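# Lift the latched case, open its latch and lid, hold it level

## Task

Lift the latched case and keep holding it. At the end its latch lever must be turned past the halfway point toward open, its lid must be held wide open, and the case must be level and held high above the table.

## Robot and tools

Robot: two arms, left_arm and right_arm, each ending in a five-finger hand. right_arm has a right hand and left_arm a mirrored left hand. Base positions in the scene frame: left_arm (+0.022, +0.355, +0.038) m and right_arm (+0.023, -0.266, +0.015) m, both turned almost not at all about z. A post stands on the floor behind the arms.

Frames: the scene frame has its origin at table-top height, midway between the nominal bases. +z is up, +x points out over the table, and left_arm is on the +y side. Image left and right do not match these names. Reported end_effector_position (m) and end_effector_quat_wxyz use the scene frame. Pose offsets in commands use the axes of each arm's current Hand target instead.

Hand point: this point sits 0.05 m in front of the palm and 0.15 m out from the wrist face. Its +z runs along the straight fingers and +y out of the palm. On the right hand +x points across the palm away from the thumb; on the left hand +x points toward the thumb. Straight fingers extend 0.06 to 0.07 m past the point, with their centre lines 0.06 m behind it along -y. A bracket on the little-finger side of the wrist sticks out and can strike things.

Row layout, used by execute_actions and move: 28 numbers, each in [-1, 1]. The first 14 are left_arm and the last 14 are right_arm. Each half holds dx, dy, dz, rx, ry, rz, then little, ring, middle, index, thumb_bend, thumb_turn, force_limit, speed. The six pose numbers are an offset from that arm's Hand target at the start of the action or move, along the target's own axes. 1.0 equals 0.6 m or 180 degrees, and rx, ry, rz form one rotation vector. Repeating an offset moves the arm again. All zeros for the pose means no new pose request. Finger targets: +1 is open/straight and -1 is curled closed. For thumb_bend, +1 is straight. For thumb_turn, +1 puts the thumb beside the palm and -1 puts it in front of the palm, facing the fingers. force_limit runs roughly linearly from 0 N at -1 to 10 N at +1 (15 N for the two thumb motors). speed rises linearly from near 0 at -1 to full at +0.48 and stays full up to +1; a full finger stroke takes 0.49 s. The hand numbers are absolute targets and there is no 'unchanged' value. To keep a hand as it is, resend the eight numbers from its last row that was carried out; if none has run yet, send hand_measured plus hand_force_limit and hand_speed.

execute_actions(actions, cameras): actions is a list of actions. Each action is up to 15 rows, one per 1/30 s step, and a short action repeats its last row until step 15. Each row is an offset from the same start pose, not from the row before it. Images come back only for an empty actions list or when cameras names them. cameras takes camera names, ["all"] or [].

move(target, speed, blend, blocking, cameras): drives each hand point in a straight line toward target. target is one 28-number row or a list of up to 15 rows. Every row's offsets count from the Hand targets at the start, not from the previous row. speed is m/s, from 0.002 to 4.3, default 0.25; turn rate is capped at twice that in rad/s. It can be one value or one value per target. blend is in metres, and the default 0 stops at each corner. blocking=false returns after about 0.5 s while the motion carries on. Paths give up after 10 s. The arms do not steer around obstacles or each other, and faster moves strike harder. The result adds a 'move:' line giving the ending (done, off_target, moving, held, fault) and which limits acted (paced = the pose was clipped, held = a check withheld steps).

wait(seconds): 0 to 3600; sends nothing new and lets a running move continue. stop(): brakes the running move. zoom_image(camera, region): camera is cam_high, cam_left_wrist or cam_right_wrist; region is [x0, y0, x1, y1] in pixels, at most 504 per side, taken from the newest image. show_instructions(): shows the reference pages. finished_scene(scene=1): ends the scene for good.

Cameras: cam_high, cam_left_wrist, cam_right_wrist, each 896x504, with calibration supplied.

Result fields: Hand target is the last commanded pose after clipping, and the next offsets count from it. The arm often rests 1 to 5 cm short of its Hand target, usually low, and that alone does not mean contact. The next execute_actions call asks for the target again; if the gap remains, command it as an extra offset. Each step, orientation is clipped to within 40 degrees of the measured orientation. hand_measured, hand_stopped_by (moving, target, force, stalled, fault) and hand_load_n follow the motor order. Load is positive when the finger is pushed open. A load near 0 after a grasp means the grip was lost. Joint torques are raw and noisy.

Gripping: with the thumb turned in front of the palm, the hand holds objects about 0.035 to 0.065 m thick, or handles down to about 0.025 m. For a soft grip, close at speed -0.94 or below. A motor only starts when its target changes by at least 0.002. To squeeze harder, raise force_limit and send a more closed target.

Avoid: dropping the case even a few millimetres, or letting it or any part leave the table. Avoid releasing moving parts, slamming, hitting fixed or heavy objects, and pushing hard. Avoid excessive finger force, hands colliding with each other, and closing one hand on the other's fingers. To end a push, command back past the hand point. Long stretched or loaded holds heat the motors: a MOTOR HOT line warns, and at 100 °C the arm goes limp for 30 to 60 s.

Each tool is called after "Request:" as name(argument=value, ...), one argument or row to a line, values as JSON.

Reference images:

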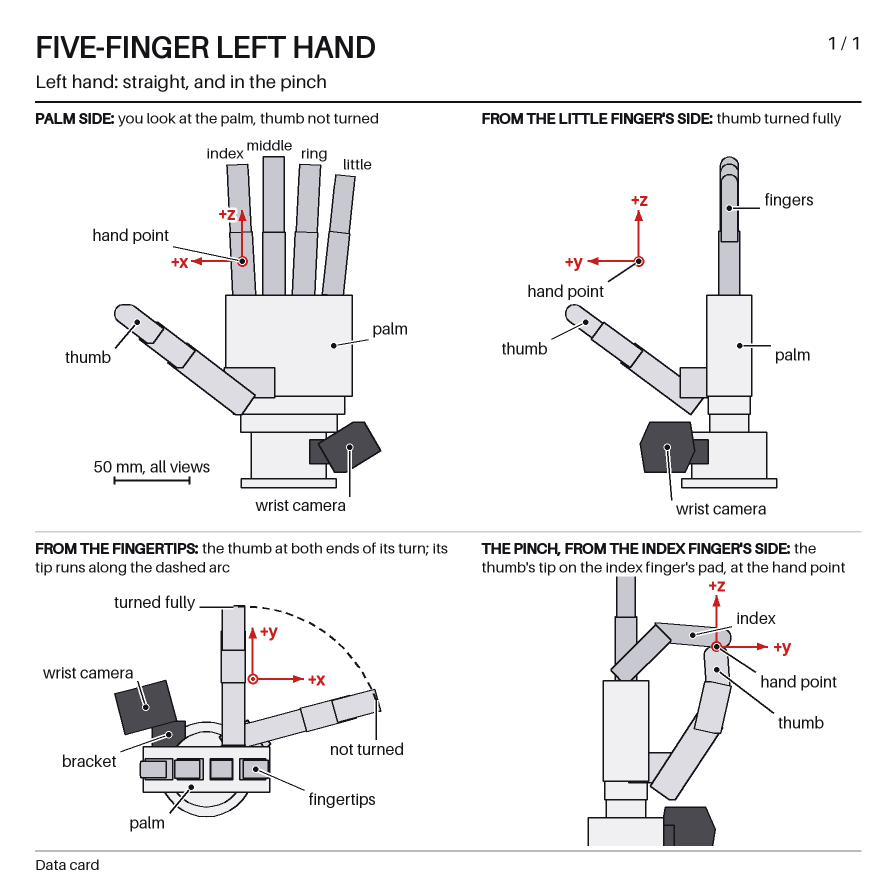

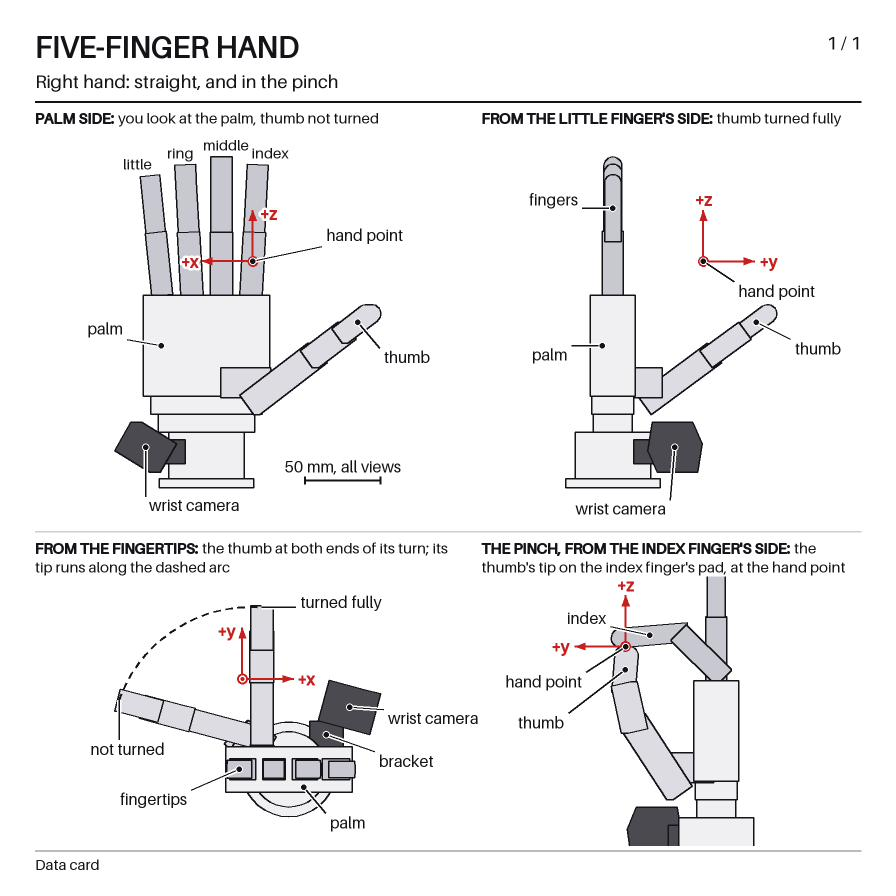

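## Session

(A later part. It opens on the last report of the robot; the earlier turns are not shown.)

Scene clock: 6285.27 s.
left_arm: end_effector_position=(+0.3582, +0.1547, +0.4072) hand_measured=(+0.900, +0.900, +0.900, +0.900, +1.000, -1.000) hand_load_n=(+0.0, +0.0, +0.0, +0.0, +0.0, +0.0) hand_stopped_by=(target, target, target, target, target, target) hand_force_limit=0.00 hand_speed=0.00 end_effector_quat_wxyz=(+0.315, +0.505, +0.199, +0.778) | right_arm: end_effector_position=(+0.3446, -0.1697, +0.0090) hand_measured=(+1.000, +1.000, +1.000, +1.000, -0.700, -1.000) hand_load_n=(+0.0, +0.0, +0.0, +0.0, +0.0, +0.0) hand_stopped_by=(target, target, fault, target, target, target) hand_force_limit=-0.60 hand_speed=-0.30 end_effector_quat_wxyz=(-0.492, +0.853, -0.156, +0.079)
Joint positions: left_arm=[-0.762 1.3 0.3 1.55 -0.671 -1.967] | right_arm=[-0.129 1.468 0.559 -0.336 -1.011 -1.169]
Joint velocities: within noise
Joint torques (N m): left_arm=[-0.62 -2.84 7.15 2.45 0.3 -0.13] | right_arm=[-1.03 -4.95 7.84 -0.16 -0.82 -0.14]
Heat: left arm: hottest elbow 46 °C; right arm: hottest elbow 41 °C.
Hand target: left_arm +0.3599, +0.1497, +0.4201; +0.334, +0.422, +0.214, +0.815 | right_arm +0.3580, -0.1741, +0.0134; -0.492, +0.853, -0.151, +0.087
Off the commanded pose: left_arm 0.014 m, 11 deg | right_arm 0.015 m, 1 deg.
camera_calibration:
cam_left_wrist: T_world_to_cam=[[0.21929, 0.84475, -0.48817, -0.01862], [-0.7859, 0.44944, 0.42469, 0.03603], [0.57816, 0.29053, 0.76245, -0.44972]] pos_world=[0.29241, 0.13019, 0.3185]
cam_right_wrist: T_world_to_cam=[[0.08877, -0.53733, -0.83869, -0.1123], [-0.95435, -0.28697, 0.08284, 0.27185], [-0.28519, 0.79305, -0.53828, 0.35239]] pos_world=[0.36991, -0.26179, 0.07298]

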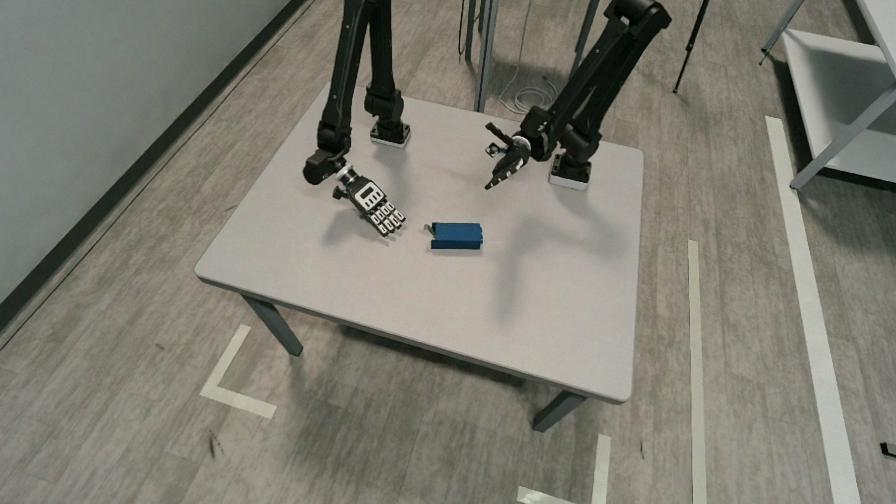

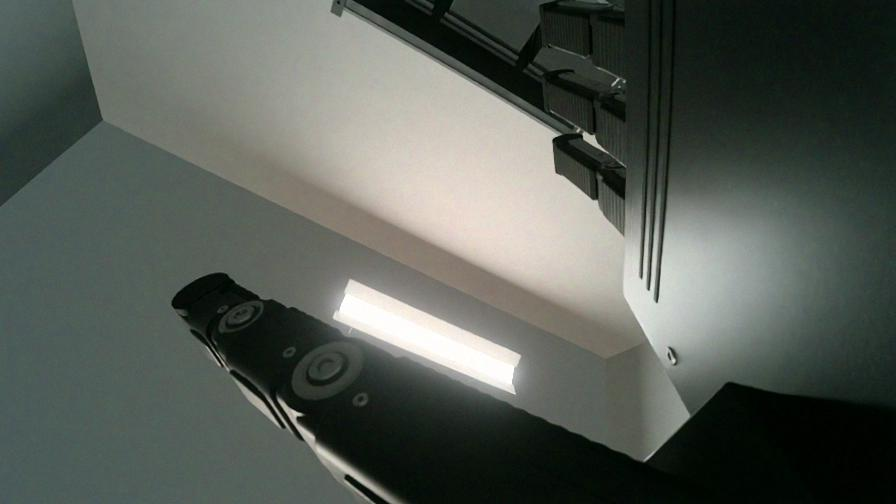

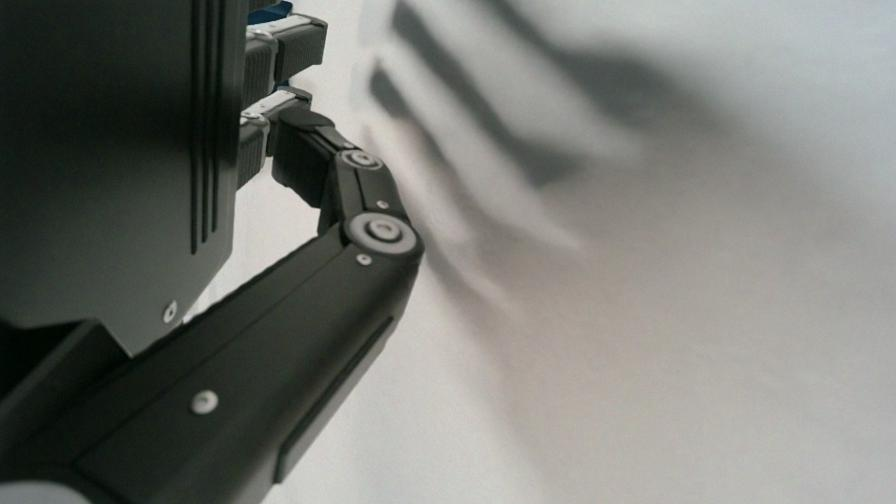

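Request:
move(
  target=[0.2065,-0.2485,0.1112,0.0907,0.1053,0.0918,0.9,0.9,0.9,0.9,1,-1,0.0,0.0,0,0,0,0,0,0,1,1,1,1,-0.7,-1,-0.6,-0.3],
  speed=0.15,
)

Scene clock: 6519.17 s.
left_arm: end_effector_position=(+0.4132, +0.3459, +0.4169) hand_measured=(+0.900, +0.900, +0.900, +0.900, +1.000, -1.000) hand_load_n=(+0.0, +0.0, +0.0, +0.0, +0.0, -0.5) hand_stopped_by=(target, target, target, target, target, target) hand_force_limit=0.00 hand_speed=0.00 end_effector_quat_wxyz=(+0.112, +0.427, +0.323, +0.837) | right_arm: end_effector_position=(+0.3446, -0.1697, +0.0090) hand_measured=(+1.000, +1.000, +1.000, +1.000, -0.700, -1.000) hand_load_n=(+0.0, +0.0, +0.0, +0.0, +0.0, +0.0) hand_stopped_by=(target, target, fault, target, target, target) hand_force_limit=-0.60 hand_speed=-0.30 end_effector_quat_wxyz=(-0.492, +0.853, -0.156, +0.079)
Joint positions: left_arm=[-0.248 1.29 0.317 1.55 -0.672 -1.967] | right_arm=[-0.129 1.468 0.559 -0.336 -1.011 -1.169]
Joint torques (N m): left_arm=[0.21 -2.96 7.34 2.41 0.45 0] | right_arm=[-1.08 -4.95 7.83 -0.17 -0.81 -0.13]
Heat: left arm: hottest elbow 43 °C; right arm: hottest elbow 41 °C.
Hand target: left_arm +0.4176, +0.3462, +0.4302; +0.112, +0.352, +0.316, +0.874 | right_arm +0.3580, -0.1741, +0.0134; -0.492, +0.853, -0.151, +0.087
Off the commanded pose: left_arm 0.014 m, 10 deg | right_arm 0.015 m, 1 deg.
joint sent to its limit (left arm) — joint 4 (wrist pitch), upper limit. The joint targets are off in orientation, not in position.
move: off_target (left_arm)

Request:
move(
  target=[
    [0,0,0,0,0,0,0.9,0.9,0.9,0.9,1,-1,0.0,0.0,0,-0.2165,-0.1253,0,0,0,1,1,1,1,-0.7,-1,-0.6,-0.3],
    [0,0,0,0,0,0,0.9,0.9,0.9,0.9,1,-1,0.0,0.0,-0.0705,-0.3517,-0.0813,-0.0614,0.2427,0.1764,1,1,1,1,-0.7,-1,-0.6,-0.3],
    [0,0,0,0,0,0,0.9,0.9,0.9,0.9,1,-1,0.0,0.0,-0.0865,-0.4855,0.15,-0.0614,0.2427,0.1764,0.5,0.5,1,0.5,0.98,-1,-0.6,-0.3],
  ],
  speed=0.15,
  blend=0.03,
  cameras=["all"],
)

Scene clock: 6542.77 s.
left_arm: end_effector_position=(+0.4132, +0.3459, +0.4169) hand_measured=(+0.900, +0.900, +0.900, +0.900, +1.000, -1.000) hand_load_n=(+0.0, +0.0, +0.0, +0.0, +0.0, +0.0) hand_stopped_by=(target, target, target, target, target, target) hand_force_limit=0.00 hand_speed=0.00 end_effector_quat_wxyz=(+0.112, +0.427, +0.323, +0.837) | right_arm: end_effector_position=(+0.3730, +0.0362, +0.1959) hand_measured=(+0.500, +0.500, +1.000, +0.500, +0.980, -1.000) hand_load_n=(+0.0, +0.0, +0.0, +0.0, +0.0, +0.0) hand_stopped_by=(target, target, fault, target, target, target) hand_force_limit=-0.60 hand_speed=-0.30 end_effector_quat_wxyz=(-0.295, +0.744, -0.549, +0.242)
Joint positions: left_arm=[-0.248 1.29 0.317 1.55 -0.672 -1.967] | right_arm=[0.773 1.199 0.959 -0.616 0.353 0.328]
Joint torques (N m): left_arm=[0.26 -2.96 7.35 2.37 0.45 -0.01] | right_arm=[0.26 -5.42 12.55 1.57 0.34 0.11]
Heat: left arm: hottest elbow 44 °C; right arm: hottest elbow 42 °C.
Hand target: left_arm +0.4176, +0.3462, +0.4302; +0.112, +0.352, +0.316, +0.874 | right_arm +0.3860, +0.0536, +0.2207; -0.325, +0.730, -0.550, +0.245
Off the commanded pose: left_arm 0.014 m, 10 deg | right_arm 0.033 m, 4 deg.
joint sent to its limit (left arm) — joint 4 (wrist pitch), upper limit. The joint targets are off in orientation, not in position.
move: off_target (right_arm); target 3's new numbers were sent with right_arm's hand 0.033 m and 4 deg from that target
cam_left_wrist: T_world_to_cam=[[-0.21313, 0.84001, -0.49896, -0.00262], [-0.91544, 0.00676, 0.4024, 0.20498], [0.34139, 0.54253, 0.76754, -0.53596]] pos_world=[0.37006, 0.29159, 0.32758]
cam_right_wrist: T_world_to_cam=[[-0.55902, -0.48469, -0.67273, 0.35977], [-0.76371, 0.61692, 0.19014, 0.2177], [0.32286, 0.62007, -0.71504, 0.11185]] pos_world=[0.33127, -0.02928, 0.28062]

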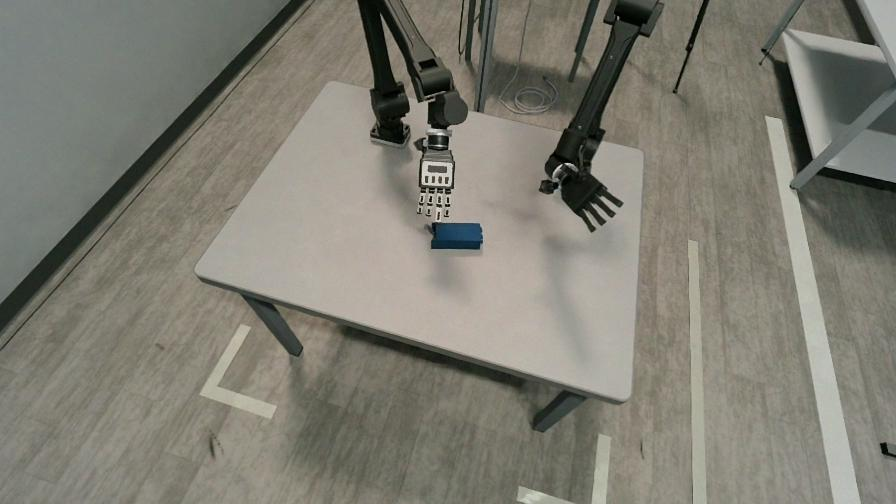

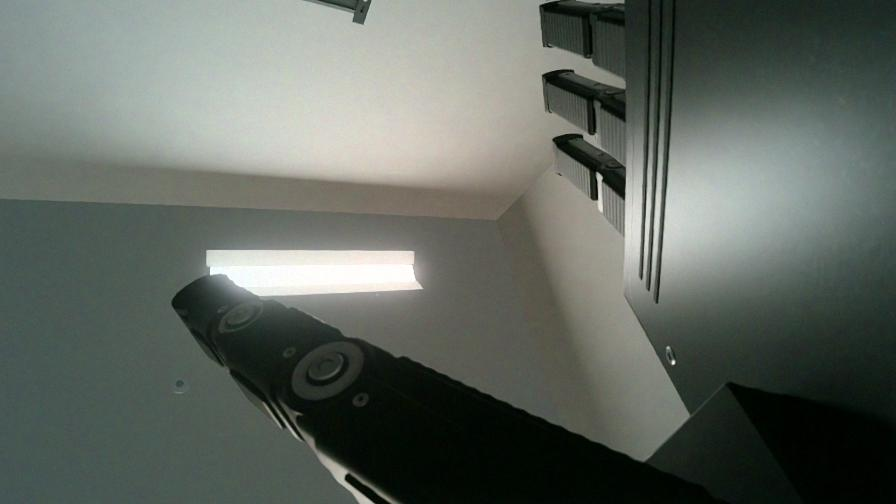

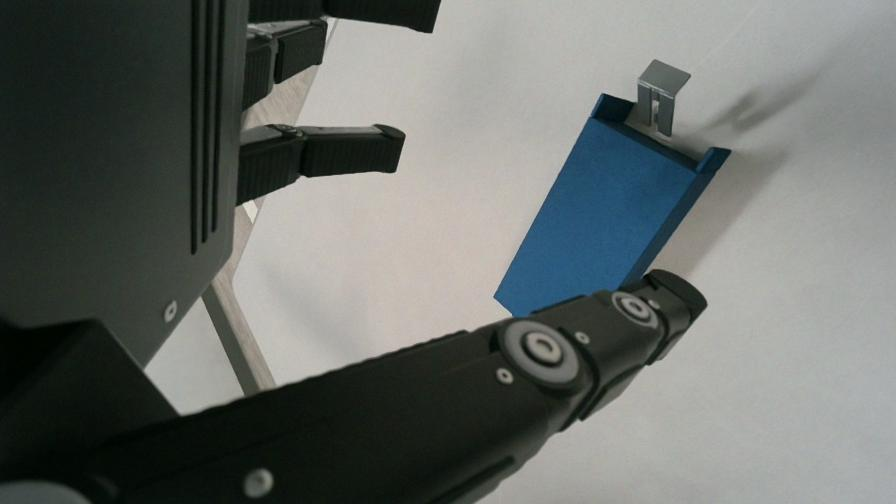

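Request:
zoom_image(
  camera="cam_right_wrist",
  region=[480, 40, 780, 340],
)

Request:
zoom_image(
  camera="cam_high",
  region=[405, 170, 505, 265],
)

Scaled by 1.680 from the camera's image (finer frame: 1280x720).

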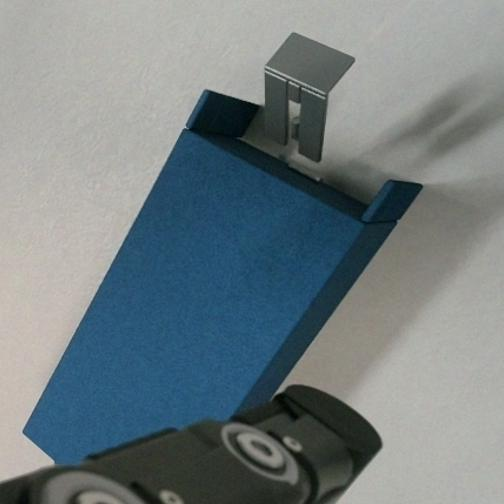

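Scaled by 5.040 from the camera's image (finer frame: 1280x720).

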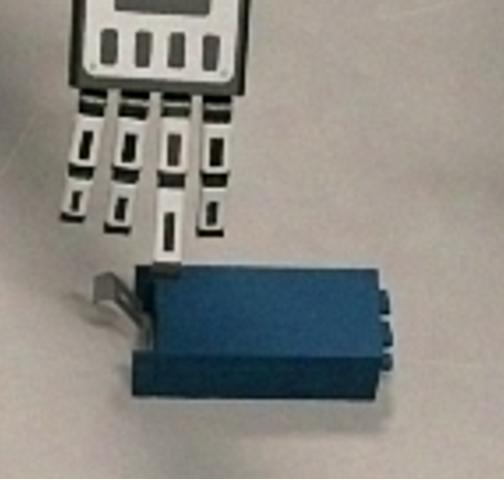

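Request:
move(
  target=[0,0,0,0,0,0,0.9,0.9,0.9,0.9,1,-1,0.0,0.0,-0.0215,0.1187,0.1315,0,0,0,0.5,0.5,1,0.5,0.98,-1,-0.6,-0.3],
  speed=0.1,
  cameras=["cam_high","cam_right_wrist"],
)

Request:
zoom_image(
  camera="cam_right_wrist",
  region=[396, 0, 896, 500],
)

Scene clock: 6590.83 s.
left_arm: end_effector_position=(+0.4132, +0.3459, +0.4169) hand_measured=(+0.900, +0.900, +0.900, +0.900, +1.000, -1.000) hand_load_n=(+0.0, +0.0, +0.0, +0.0, +0.0, -0.5) hand_stopped_by=(target, target, target, target, target, target) hand_force_limit=0.00 hand_speed=0.00 end_effector_quat_wxyz=(+0.112, +0.427, +0.323, +0.837) | right_arm: end_effector_position=(+0.3919, +0.0595, +0.1114) hand_measured=(+0.500, +0.500, +1.000, +0.500, +0.980, -1.000) hand_load_n=(+0.5, +0.0, +0.0, -0.5, +0.0, +0.0) hand_stopped_by=(target, target, fault, target, target, target) hand_force_limit=-0.60 hand_speed=-0.30 end_effector_quat_wxyz=(-0.313, +0.735, -0.549, +0.246)
Joint positions: left_arm=[-0.248 1.29 0.317 1.55 -0.672 -1.967] | right_arm=[0.785 1.354 0.841 -0.307 0.365 0.341]
Joint torques (N m): left_arm=[0.56 -2.96 7.38 2.41 0.43 -0.02] | right_arm=[0.67 -6.77 8.34 1.69 0.36 0.12]
Heat: left arm: hottest elbow 44 °C; right arm: hottest elbow 47 °C.
Hand target: left_arm +0.4176, +0.3462, +0.4302; +0.112, +0.352, +0.316, +0.874 | right_arm +0.3930, +0.0691, +0.1149; -0.325, +0.729, -0.550, +0.245
Off the commanded pose: left_arm 0.014 m, 10 deg | right_arm 0.010 m, 2 deg.
joint sent to its limit (left arm) — joint 4 (wrist pitch), upper limit. The joint targets are off in orientation, not in position.
move: done
cam_right_wrist: T_world_to_cam=[[-0.54152, -0.46399, -0.70105, 0.31985], [-0.7662, 0.61556, 0.18444, 0.23552], [0.34596, 0.63702, -0.68885, 0.01794]] pos_world=[0.34745, -0.008, 0.19315]

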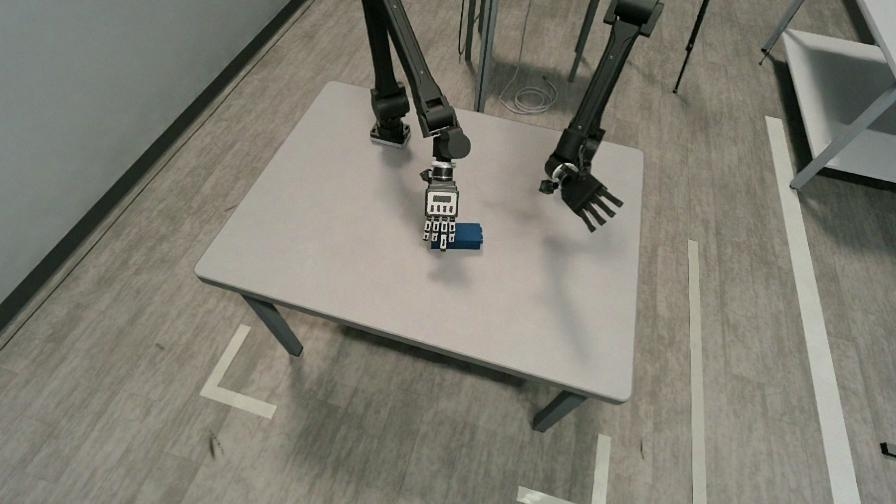

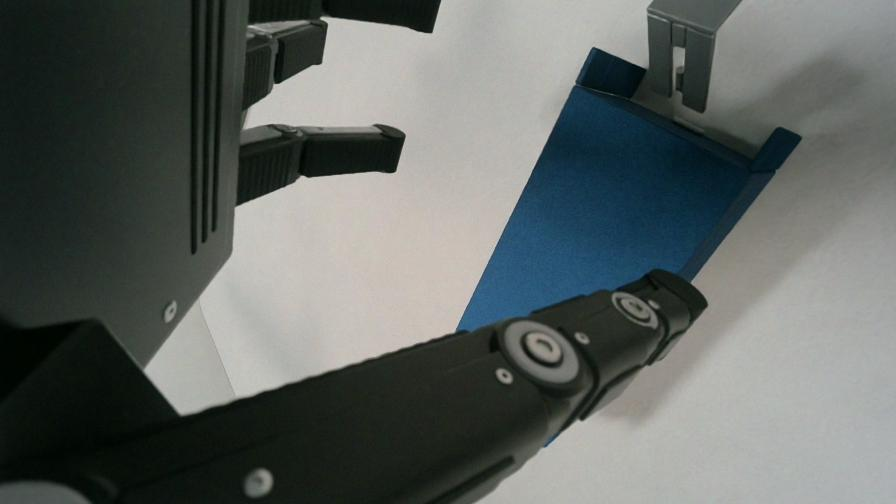

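Scaled by 1.008 from the camera's image (finer frame: 1280x720).

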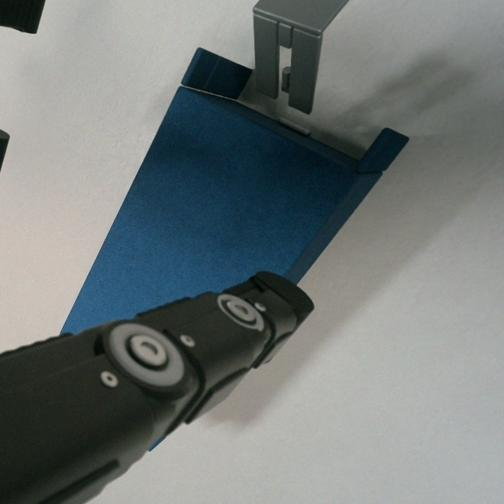

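Request:
zoom_image(
  camera="cam_high",
  region=[405, 175, 505, 265],
)

Scaled by 5.040 from the camera's image (finer frame: 1280x720).

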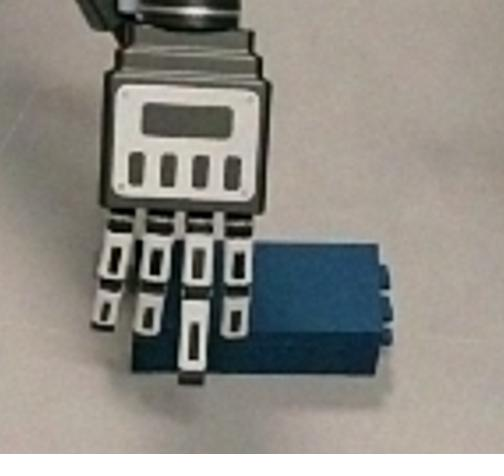

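Request:
move(
  target=[0,0,0,0,0,0,0.9,0.9,0.9,0.9,1,-1,0.0,0.0,-0.0062,0.082,0.053,0,0,0,0.5,0.5,1,0.5,0.98,-1,-0.6,-0.3],
  speed=0.06,
  cameras=["cam_high","cam_right_wrist"],
)

Request:
zoom_image(
  camera="cam_high",
  region=[405, 175, 505, 265],
)

Scene clock: 6632.37 s.
left_arm: end_effector_position=(+0.4132, +0.3459, +0.4169) hand_measured=(+0.900, +0.900, +0.900, +0.900, +1.000, -1.000) hand_load_n=(+0.0, +0.0, +0.0, +0.5, +0.0, +0.0) hand_stopped_by=(target, target, target, target, target, target) hand_force_limit=0.00 hand_speed=0.00 end_effector_quat_wxyz=(+0.112, +0.427, +0.323, +0.837) | right_arm: end_effector_position=(+0.3830, +0.0615, +0.0561) hand_measured=(+0.500, +0.500, +1.000, +0.500, +0.980, -1.000) hand_load_n=(+0.0, +0.0, +0.0, +0.0, +0.0, +0.0) hand_stopped_by=(target, target, fault, target, target, target) hand_force_limit=-0.60 hand_speed=-0.30 end_effector_quat_wxyz=(-0.315, +0.734, -0.549, +0.247)
Joint positions: left_arm=[-0.248 1.29 0.317 1.55 -0.672 -1.967] | right_arm=[0.805 1.438 0.748 -0.131 0.379 0.356]
Joint torques (N m): left_arm=[0.79 -3.14 7.34 2.43 0.45 0] | right_arm=[0.62 -6.71 7.34 1.68 0.35 0.11]
Heat: left arm: hottest elbow 44 °C; right arm: hottest elbow 44 °C.
Hand target: left_arm +0.4176, +0.3462, +0.4302; +0.112, +0.352, +0.316, +0.874 | right_arm +0.3832, +0.0702, +0.0572; -0.325, +0.729, -0.550, +0.245
Off the commanded pose: left_arm 0.014 m, 10 deg | right_arm 0.009 m, 1 deg.
joint sent to its limit (left arm) — joint 4 (wrist pitch), upper limit. The joint targets are off in orientation, not in position.
move: done
cam_right_wrist: T_world_to_cam=[[-0.53859, -0.46179, -0.70475, 0.2762], [-0.76706, 0.61483, 0.18333, 0.23798], [0.34864, 0.63933, -0.68536, -0.01965]] pos_world=[0.33815, -0.00621, 0.13755]

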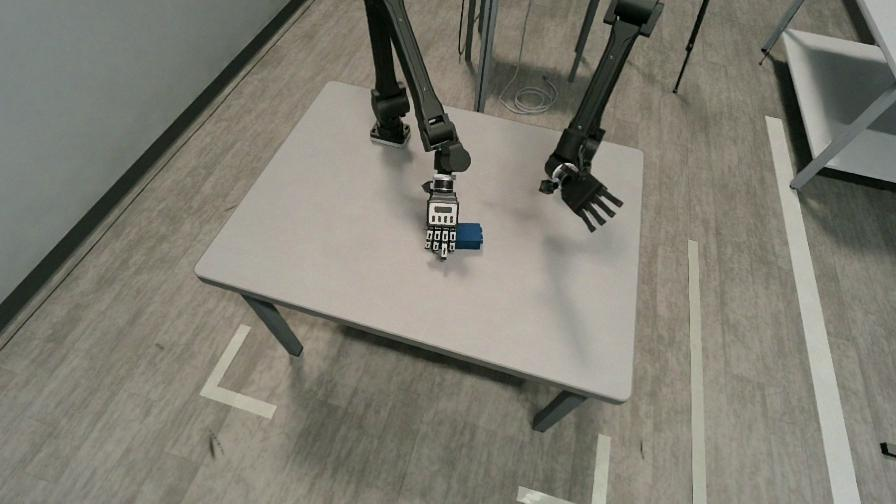

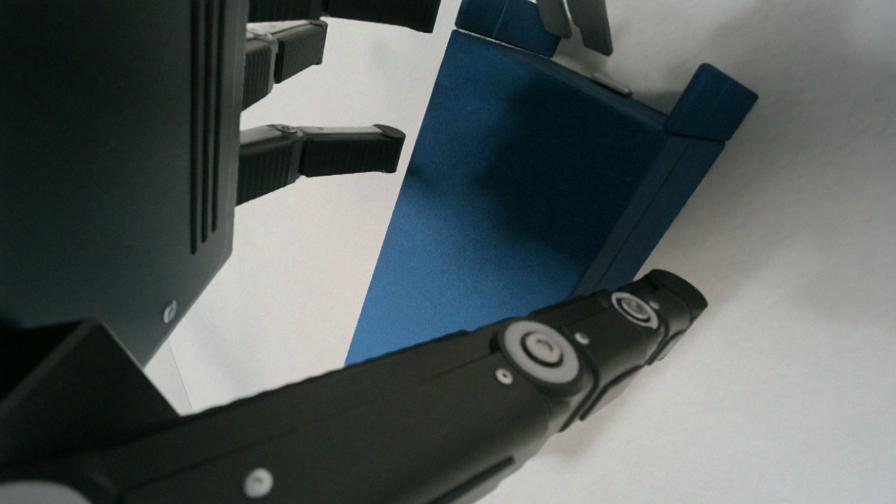

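Scaled by 5.040 from the camera's image (finer frame: 1280x720).

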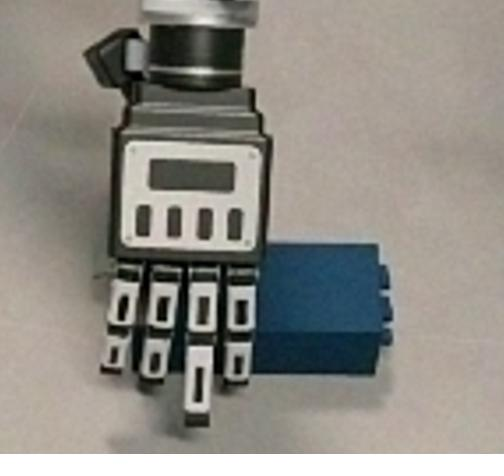

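Request:
move(
  target=[0,0,0,0,0,0,0.9,0.9,0.9,0.9,1,-1,0.0,0.0,0.0009,0.0189,0.0213,0,0,0,0.5,0.5,1,0.5,0.98,-1,-0.6,-0.3],
  speed=0.04,
  cameras=["cam_right_wrist"],
)

Scene clock: 6645.77 s.
left_arm: end_effector_position=(+0.4132, +0.3459, +0.4169) hand_measured=(+0.900, +0.900, +0.900, +0.900, +1.000, -1.000) hand_load_n=(+0.0, +0.0, +0.0, +0.0, +0.0, +0.0) hand_stopped_by=(target, target, target, target, target, target) hand_force_limit=0.00 hand_speed=0.00 end_effector_quat_wxyz=(+0.112, +0.427, +0.323, +0.837) | right_arm: end_effector_position=(+0.3843, +0.0629, +0.0395) hand_measured=(+0.500, +0.500, +1.000, +0.500, +0.980, -1.000) hand_load_n=(+0.0, -0.5, +0.0, +0.0, +0.0, +0.0) hand_stopped_by=(target, target, fault, target, target, target) hand_force_limit=-0.60 hand_speed=-0.30 end_effector_quat_wxyz=(-0.316, +0.734, -0.549, +0.247)
Joint positions: left_arm=[-0.248 1.29 0.317 1.55 -0.672 -1.967] | right_arm=[0.805 1.479 0.733 -0.074 0.379 0.356]
Joint torques (N m): left_arm=[0.56 -3.14 7.3 2.39 0.46 -0.01] | right_arm=[0.21 -7.06 6.99 1.68 0.26 0.1]
Heat: left arm: hottest elbow 44 °C; right arm: hottest elbow 43 °C.
Hand target: left_arm +0.4176, +0.3462, +0.4302; +0.112, +0.352, +0.316, +0.874 | right_arm +0.3852, +0.0703, +0.0402; -0.325, +0.729, -0.550, +0.245
Off the commanded pose: left_arm 0.014 m, 10 deg | right_arm 0.007 m, 1 deg.
joint sent to its limit (left arm) — joint 4 (wrist pitch), upper limit. The joint targets are off in orientation, not in position.
move: done
cam_right_wrist: T_world_to_cam=[[-0.53783, -0.4611, -0.70578, 0.26553], [-0.76727, 0.61462, 0.18314, 0.24135], [0.34934, 0.64002, -0.68435, -0.0328]] pos_world=[0.33945, -0.00491, 0.12075]

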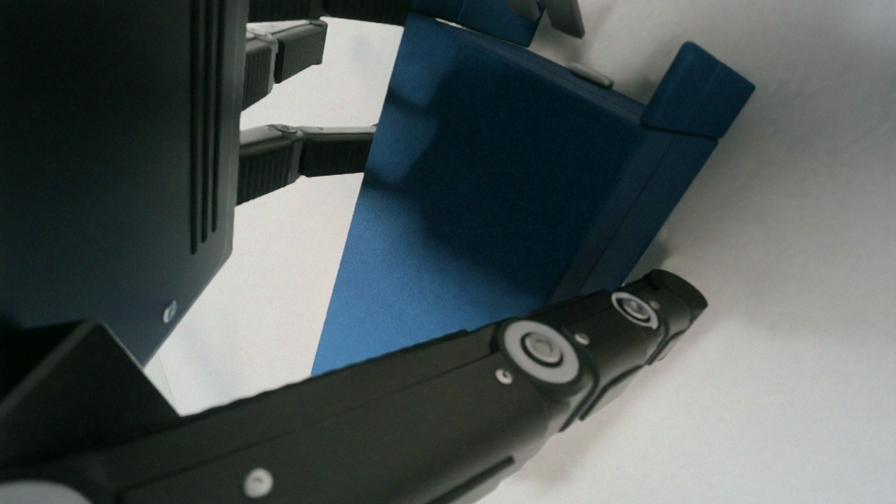

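Request:
move(
  target=[0,0,0,0,0,0,0.9,0.9,0.9,0.9,1,-1,0.0,0.0,0,0,0,0,0,0,0.5,-0.1,1,-0.1,0.6,-1,-0.6,-0.85],
  cameras=["cam_right_wrist"],
)

Scene clock: 6650.23 s.
left_arm: end_effector_position=(+0.4132, +0.3459, +0.4169) hand_measured=(+0.900, +0.900, +0.900, +0.900, +1.000, -1.000) hand_load_n=(+0.0, +0.0, +0.0, +0.0, +0.0, +0.0) hand_stopped_by=(target, target, target, target, target, target) hand_force_limit=0.00 hand_speed=0.00 end_effector_quat_wxyz=(+0.112, +0.427, +0.323, +0.837) | right_arm: end_effector_position=(+0.3844, +0.0630, +0.0395) hand_measured=(+0.500, +0.168, +1.000, +0.182, +0.818, -1.000) hand_load_n=(+0.0, +5.0, +0.0, +2.5, +6.0, +1.5) hand_stopped_by=(target, force, fault, force, force, target) hand_force_limit=-0.60 hand_speed=-0.85 end_effector_quat_wxyz=(-0.316, +0.734, -0.549, +0.247)
Joint positions: left_arm=[-0.248 1.29 0.317 1.55 -0.672 -1.967] | right_arm=[0.805 1.479 0.733 -0.074 0.379 0.356]
Joint torques (N m): left_arm=[0.21 -3.02 7.32 2.39 0.45 0] | right_arm=[0.38 -6.95 7.04 1.7 0.26 0.1]
Heat: left arm: hottest elbow 44 °C; right arm: hottest elbow 43 °C.
Hand target: left_arm +0.4176, +0.3462, +0.4302; +0.112, +0.352, +0.316, +0.874 | right_arm +0.3852, +0.0702, +0.0402; -0.325, +0.730, -0.550, +0.245
Off the commanded pose: left_arm 0.014 m, 10 deg | right_arm 0.007 m, 1 deg.
joint sent to its limit (left arm) — joint 4 (wrist pitch), upper limit. The joint targets are off in orientation, not in position.
move: done
cam_right_wrist: T_world_to_cam=[[-0.53761, -0.46091, -0.70608, 0.26554], [-0.76733, 0.61455, 0.18309, 0.24146], [0.34954, 0.64023, -0.68406, -0.03294]] pos_world=[0.33955, -0.00491, 0.12076]

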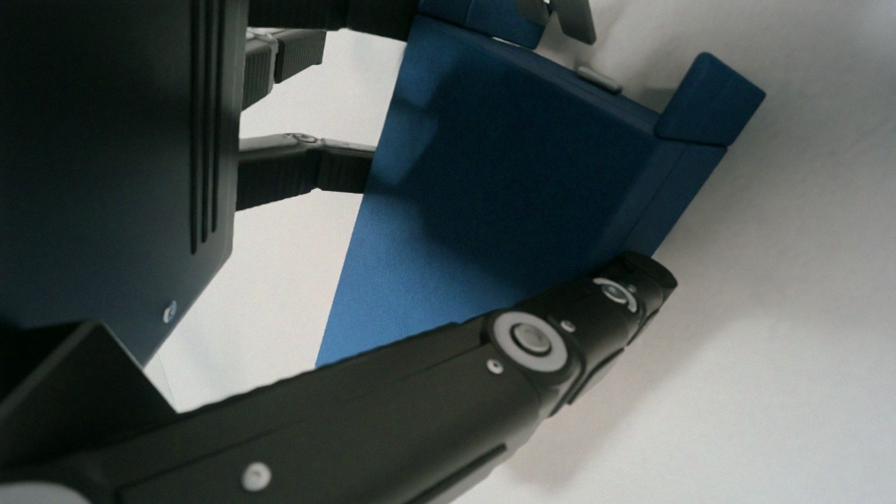

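Request:
move(
  target=[0,0,0,0,0,0,0.9,0.9,0.9,0.9,1,-1,0.0,0.0,0,0,0,0,0,0,0.5,-0.4,1,-0.4,0.5,-1,-0.1,-0.85],
)

Request:
move(
  target=[0,0,0,0,0,0,0.9,0.9,0.9,0.9,1,-1,0.0,0.0,0,0,0,0,0,0,0.5,-0.6,1,-0.6,0.4,-1,0.4,-0.88],
)

Scene clock: 6653.80 s.
left_arm: end_effector_position=(+0.4132, +0.3459, +0.4169) hand_measured=(+0.900, +0.900, +0.900, +0.900, +1.000, -1.000) hand_load_n=(+0.0, +0.0, +0.0, +0.0, +0.0, +0.0) hand_stopped_by=(target, target, target, target, target, target) hand_force_limit=0.00 hand_speed=0.00 end_effector_quat_wxyz=(+0.112, +0.427, +0.323, +0.837) | right_arm: end_effector_position=(+0.3844, +0.0630, +0.0395) hand_measured=(+0.500, +0.168, +1.000, +0.172, +0.816, -1.000) hand_load_n=(+0.0, +4.0, +0.0, +5.5, +8.5, +1.0) hand_stopped_by=(target, force, fault, force, force, target) hand_force_limit=-0.10 hand_speed=-0.85 end_effector_quat_wxyz=(-0.316, +0.734, -0.549, +0.247)
Joint positions: left_arm=[-0.248 1.29 0.317 1.55 -0.672 -1.967] | right_arm=[0.805 1.479 0.733 -0.074 0.379 0.356]
Joint torques (N m): left_arm=[0.5 -3.14 7.3 2.33 0.46 0.01] | right_arm=[0.44 -7 7.01 1.68 0.26 0.1]
Heat: left arm: hottest elbow 44 °C; right arm: hottest elbow 43 °C.
Hand target: left_arm +0.4176, +0.3462, +0.4302; +0.112, +0.352, +0.316, +0.874 | right_arm +0.3852, +0.0702, +0.0402; -0.325, +0.730, -0.550, +0.245
Off the commanded pose: left_arm 0.014 m, 10 deg | right_arm 0.007 m, 1 deg.
joint sent to its limit (left arm) — joint 4 (wrist pitch), upper limit. The joint targets are off in orientation, not in position.
move: done

Scene clock: 6654.30 s.
left_arm: end_effector_position=(+0.4132, +0.3459, +0.4169) hand_measured=(+0.900, +0.900, +0.900, +0.900, +1.000, -1.000) hand_load_n=(+0.0, +0.0, +0.0, +0.0, +0.0, +0.0) hand_stopped_by=(target, target, target, target, target, target) hand_force_limit=0.00 hand_speed=0.00 end_effector_quat_wxyz=(+0.112, +0.427, +0.323, +0.837) | right_arm: end_effector_position=(+0.3844, +0.0630, +0.0395) hand_measured=(+0.500, +0.148, +1.000, +0.162, +0.814, -1.000) hand_load_n=(+0.0, +9.0, +0.0, +6.5, +12.0, +2.5) hand_stopped_by=(target, force, fault, force, force, target) hand_force_limit=0.40 hand_speed=-0.88 end_effector_quat_wxyz=(-0.316, +0.734, -0.549, +0.247)
Joint positions: left_arm=[-0.248 1.29 0.317 1.55 -0.672 -1.967] | right_arm=[0.805 1.479 0.733 -0.074 0.379 0.356]
Joint torques (N m): left_arm=[0.38 -3.08 7.46 2.39 0.44 0.01] | right_arm=[0.38 -7.06 6.99 1.66 0.26 0.1]
Heat: left arm: hottest elbow 44 °C; right arm: hottest elbow 43 °C.
Hand target: left_arm +0.4176, +0.3462, +0.4302; +0.112, +0.352, +0.316, +0.874 | right_arm +0.3852, +0.0702, +0.0402; -0.325, +0.730, -0.550, +0.245
Off the commanded pose: left_arm 0.014 m, 10 deg | right_arm 0.007 m, 1 deg.
joint sent to its limit (left arm) — joint 4 (wrist pitch), upper limit. The joint targets are off in orientation, not in position.
move: done

Request:
move(
  target=[0,0,0,0,0,0,0.9,0.9,0.9,0.9,1,-1,0.0,0.0,0,-0.1486,-0.1338,0,0,0,0.5,-0.6,1,-0.6,0.4,-1,0.4,-0.88],
  speed=0.06,
  cameras=["cam_high","cam_right_wrist"],
)

Scene clock: 6702.23 s.
left_arm: end_effector_position=(+0.4132, +0.3459, +0.4169) hand_measured=(+0.900, +0.900, +0.900, +0.900, +1.000, -1.000) hand_load_n=(+0.0, +0.0, +0.0, +0.0, +0.0, +0.0) hand_stopped_by=(target, target, target, target, target, target) hand_force_limit=0.00 hand_speed=0.00 end_effector_quat_wxyz=(+0.112, +0.427, +0.323, +0.837) | right_arm: end_effector_position=(+0.3752, +0.0537, +0.1292) hand_measured=(+0.500, +0.148, +1.000, +0.162, +0.814, -1.000) hand_load_n=(+0.0, +8.5, +0.0, +6.5, +12.0, +3.0) hand_stopped_by=(target, force, fault, force, force, target) hand_force_limit=0.40 hand_speed=-0.88 end_effector_quat_wxyz=(-0.297, +0.741, -0.550, +0.244)
Joint positions: left_arm=[-0.248 1.29 0.317 1.55 -0.672 -1.967] | right_arm=[0.805 1.301 0.859 -0.418 0.379 0.357]
Joint torques (N m): left_arm=[0.79 -2.96 7.49 2.32 0.46 -0.01] | right_arm=[0.21 -7.65 12.22 0.55 0.25 0.09]
Heat: left arm: hottest elbow 44 °C; right arm: hottest elbow 41 °C.
Hand target: left_arm +0.4176, +0.3462, +0.4302; +0.112, +0.352, +0.316, +0.874 | right_arm +0.3851, +0.0701, +0.1601; -0.325, +0.729, -0.550, +0.245
Off the commanded pose: left_arm 0.014 m, 10 deg | right_arm 0.036 m, 3 deg.
joint sent to its limit (left arm) — joint 4 (wrist pitch), upper limit. The joint targets are off in orientation, not in position.
move: off_target (right_arm)
cam_right_wrist: T_world_to_cam=[[-0.55777, -0.48034, -0.67688, 0.32442], [-0.76167, 0.62024, 0.18751, 0.22066], [0.32976, 0.62014, -0.71181, 0.04959]] pos_world=[0.33267, -0.01179, 0.21352]

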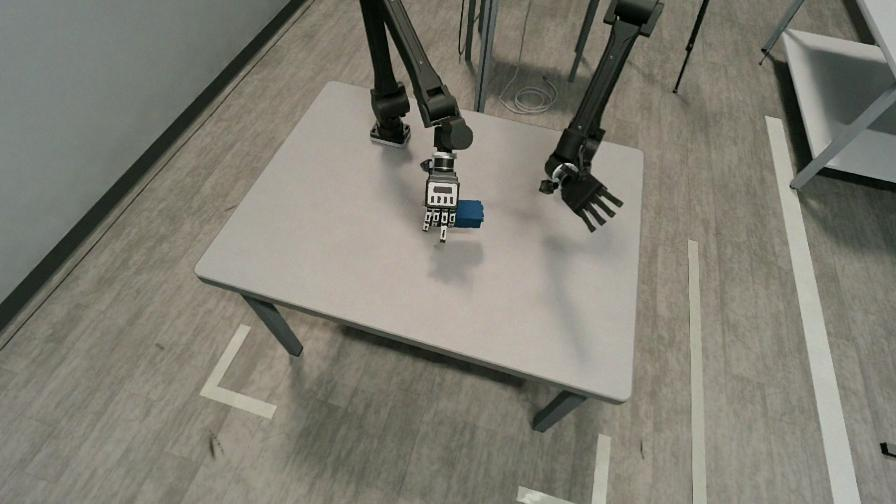

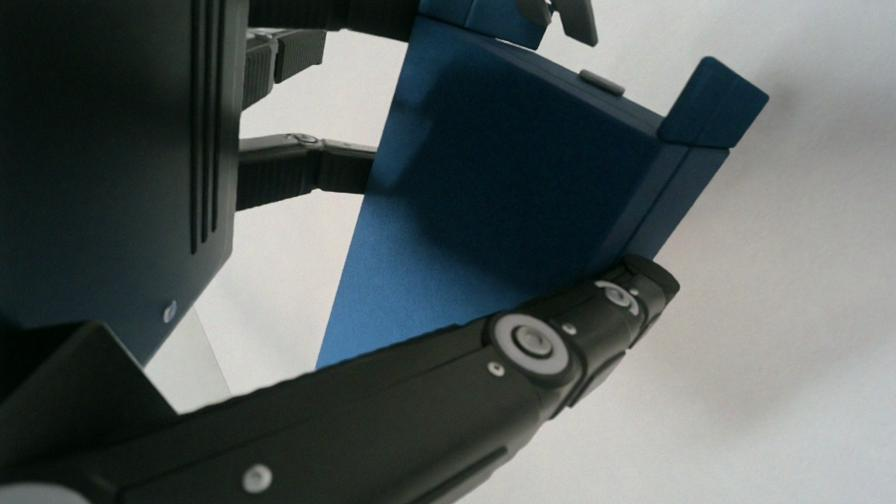

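Request:
move(
  target=[0,0,0,0,0,0,0.9,0.9,0.9,0.9,1,-1,0.0,0.0,0.3337,-0.3293,-0.4562,0,0.0413,0.0372,0.5,-0.6,1,-0.6,0.4,-1,0.4,-0.88],
  speed=0.1,
  cameras=["cam_high","cam_right_wrist"],
)

Request:
zoom_image(
  camera="cam_high",
  region=[300, 80, 500, 260],
)

Scene clock: 6711.40 s.
left_arm: end_effector_position=(+0.4132, +0.3459, +0.4169) hand_measured=(+0.900, +0.900, +0.900, +0.900, +1.000, -1.000) hand_load_n=(+0.0, +0.0, +0.0, +0.0, +0.0, +0.0) hand_stopped_by=(target, target, target, target, target, target) hand_force_limit=0.00 hand_speed=0.00 end_effector_quat_wxyz=(+0.112, +0.427, +0.323, +0.837) | right_arm: end_effector_position=(+0.3703, -0.1385, +0.4687) hand_measured=(+0.500, +0.148, +1.000, +0.162, +0.814, -1.000) hand_load_n=(+0.0, +8.5, +0.0, +6.5, +12.0, +3.0) hand_stopped_by=(target, force, fault, force, force, target) hand_force_limit=0.40 hand_speed=-0.88 end_effector_quat_wxyz=(-0.290, +0.685, -0.615, +0.262)
Joint positions: left_arm=[-0.248 1.29 0.317 1.55 -0.672 -1.967] | right_arm=[0.346 1.031 1.562 -1.312 0.164 0.159]
Joint torques (N m): left_arm=[0.5 -3.19 7.36 2.45 0.44 0] | right_arm=[-1.26 -2.49 12.07 0.69 0.02 -0.11]
Heat: left arm: hottest elbow 44 °C; right arm: hottest elbow 43 °C.
Hand target: left_arm +0.4176, +0.3462, +0.4302; +0.112, +0.352, +0.316, +0.874 | right_arm +0.3718, -0.1422, +0.4899; -0.303, +0.679, -0.611, +0.272
Off the commanded pose: left_arm 0.014 m, 10 deg | right_arm 0.022 m, 2 deg.
joint sent to its limit (left arm) — joint 4 (wrist pitch), upper limit. The joint targets are off in orientation, not in position.
move: off_target (right_arm)
cam_right_wrist: T_world_to_cam=[[-0.6252, -0.35285, -0.69615, 0.51091], [-0.64529, 0.73543, 0.20676, 0.23626], [0.43901, 0.57848, -0.68748, 0.35454]] pos_world=[0.31623, -0.19857, 0.55056]

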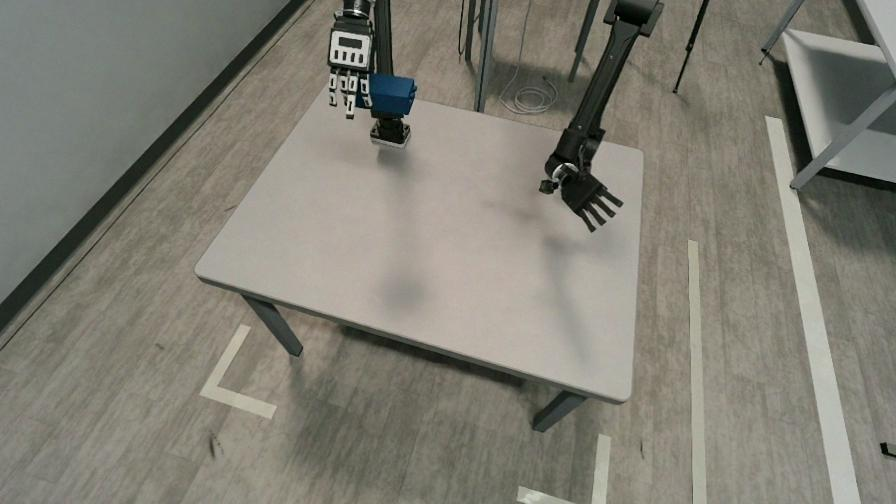

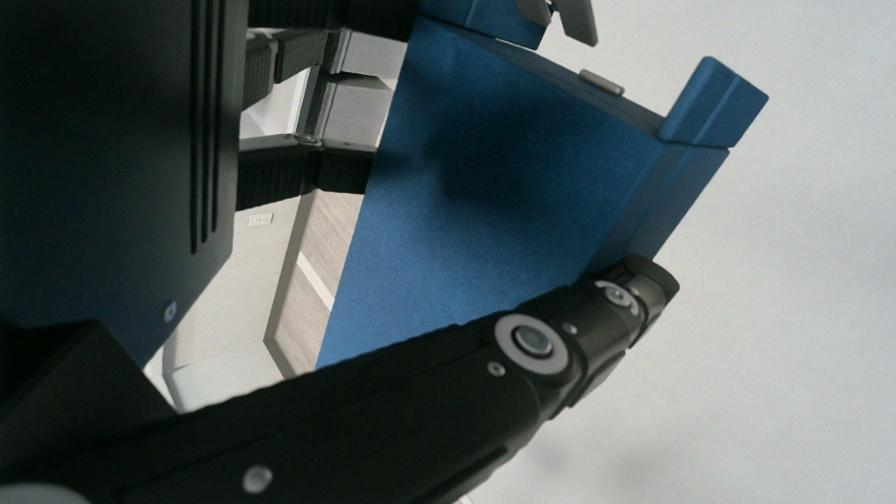

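Scaled by 2.520 from the camera's image (finer frame: 1280x720).

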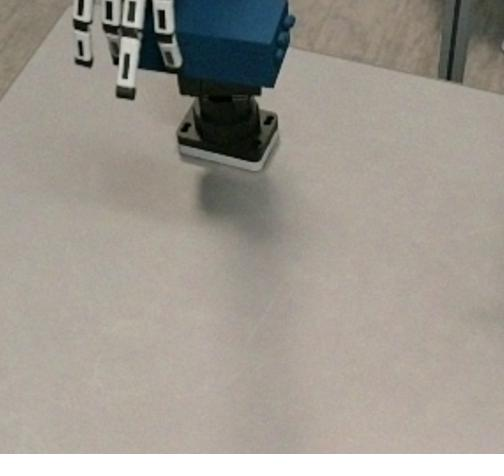

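Request:
zoom_image(
  camera="cam_high",
  region=[320, 20, 440, 130],
)

Scaled by 4.200 from the camera's image (finer frame: 1280x720).

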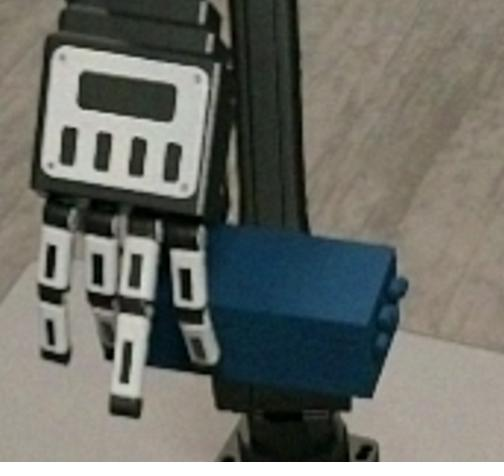

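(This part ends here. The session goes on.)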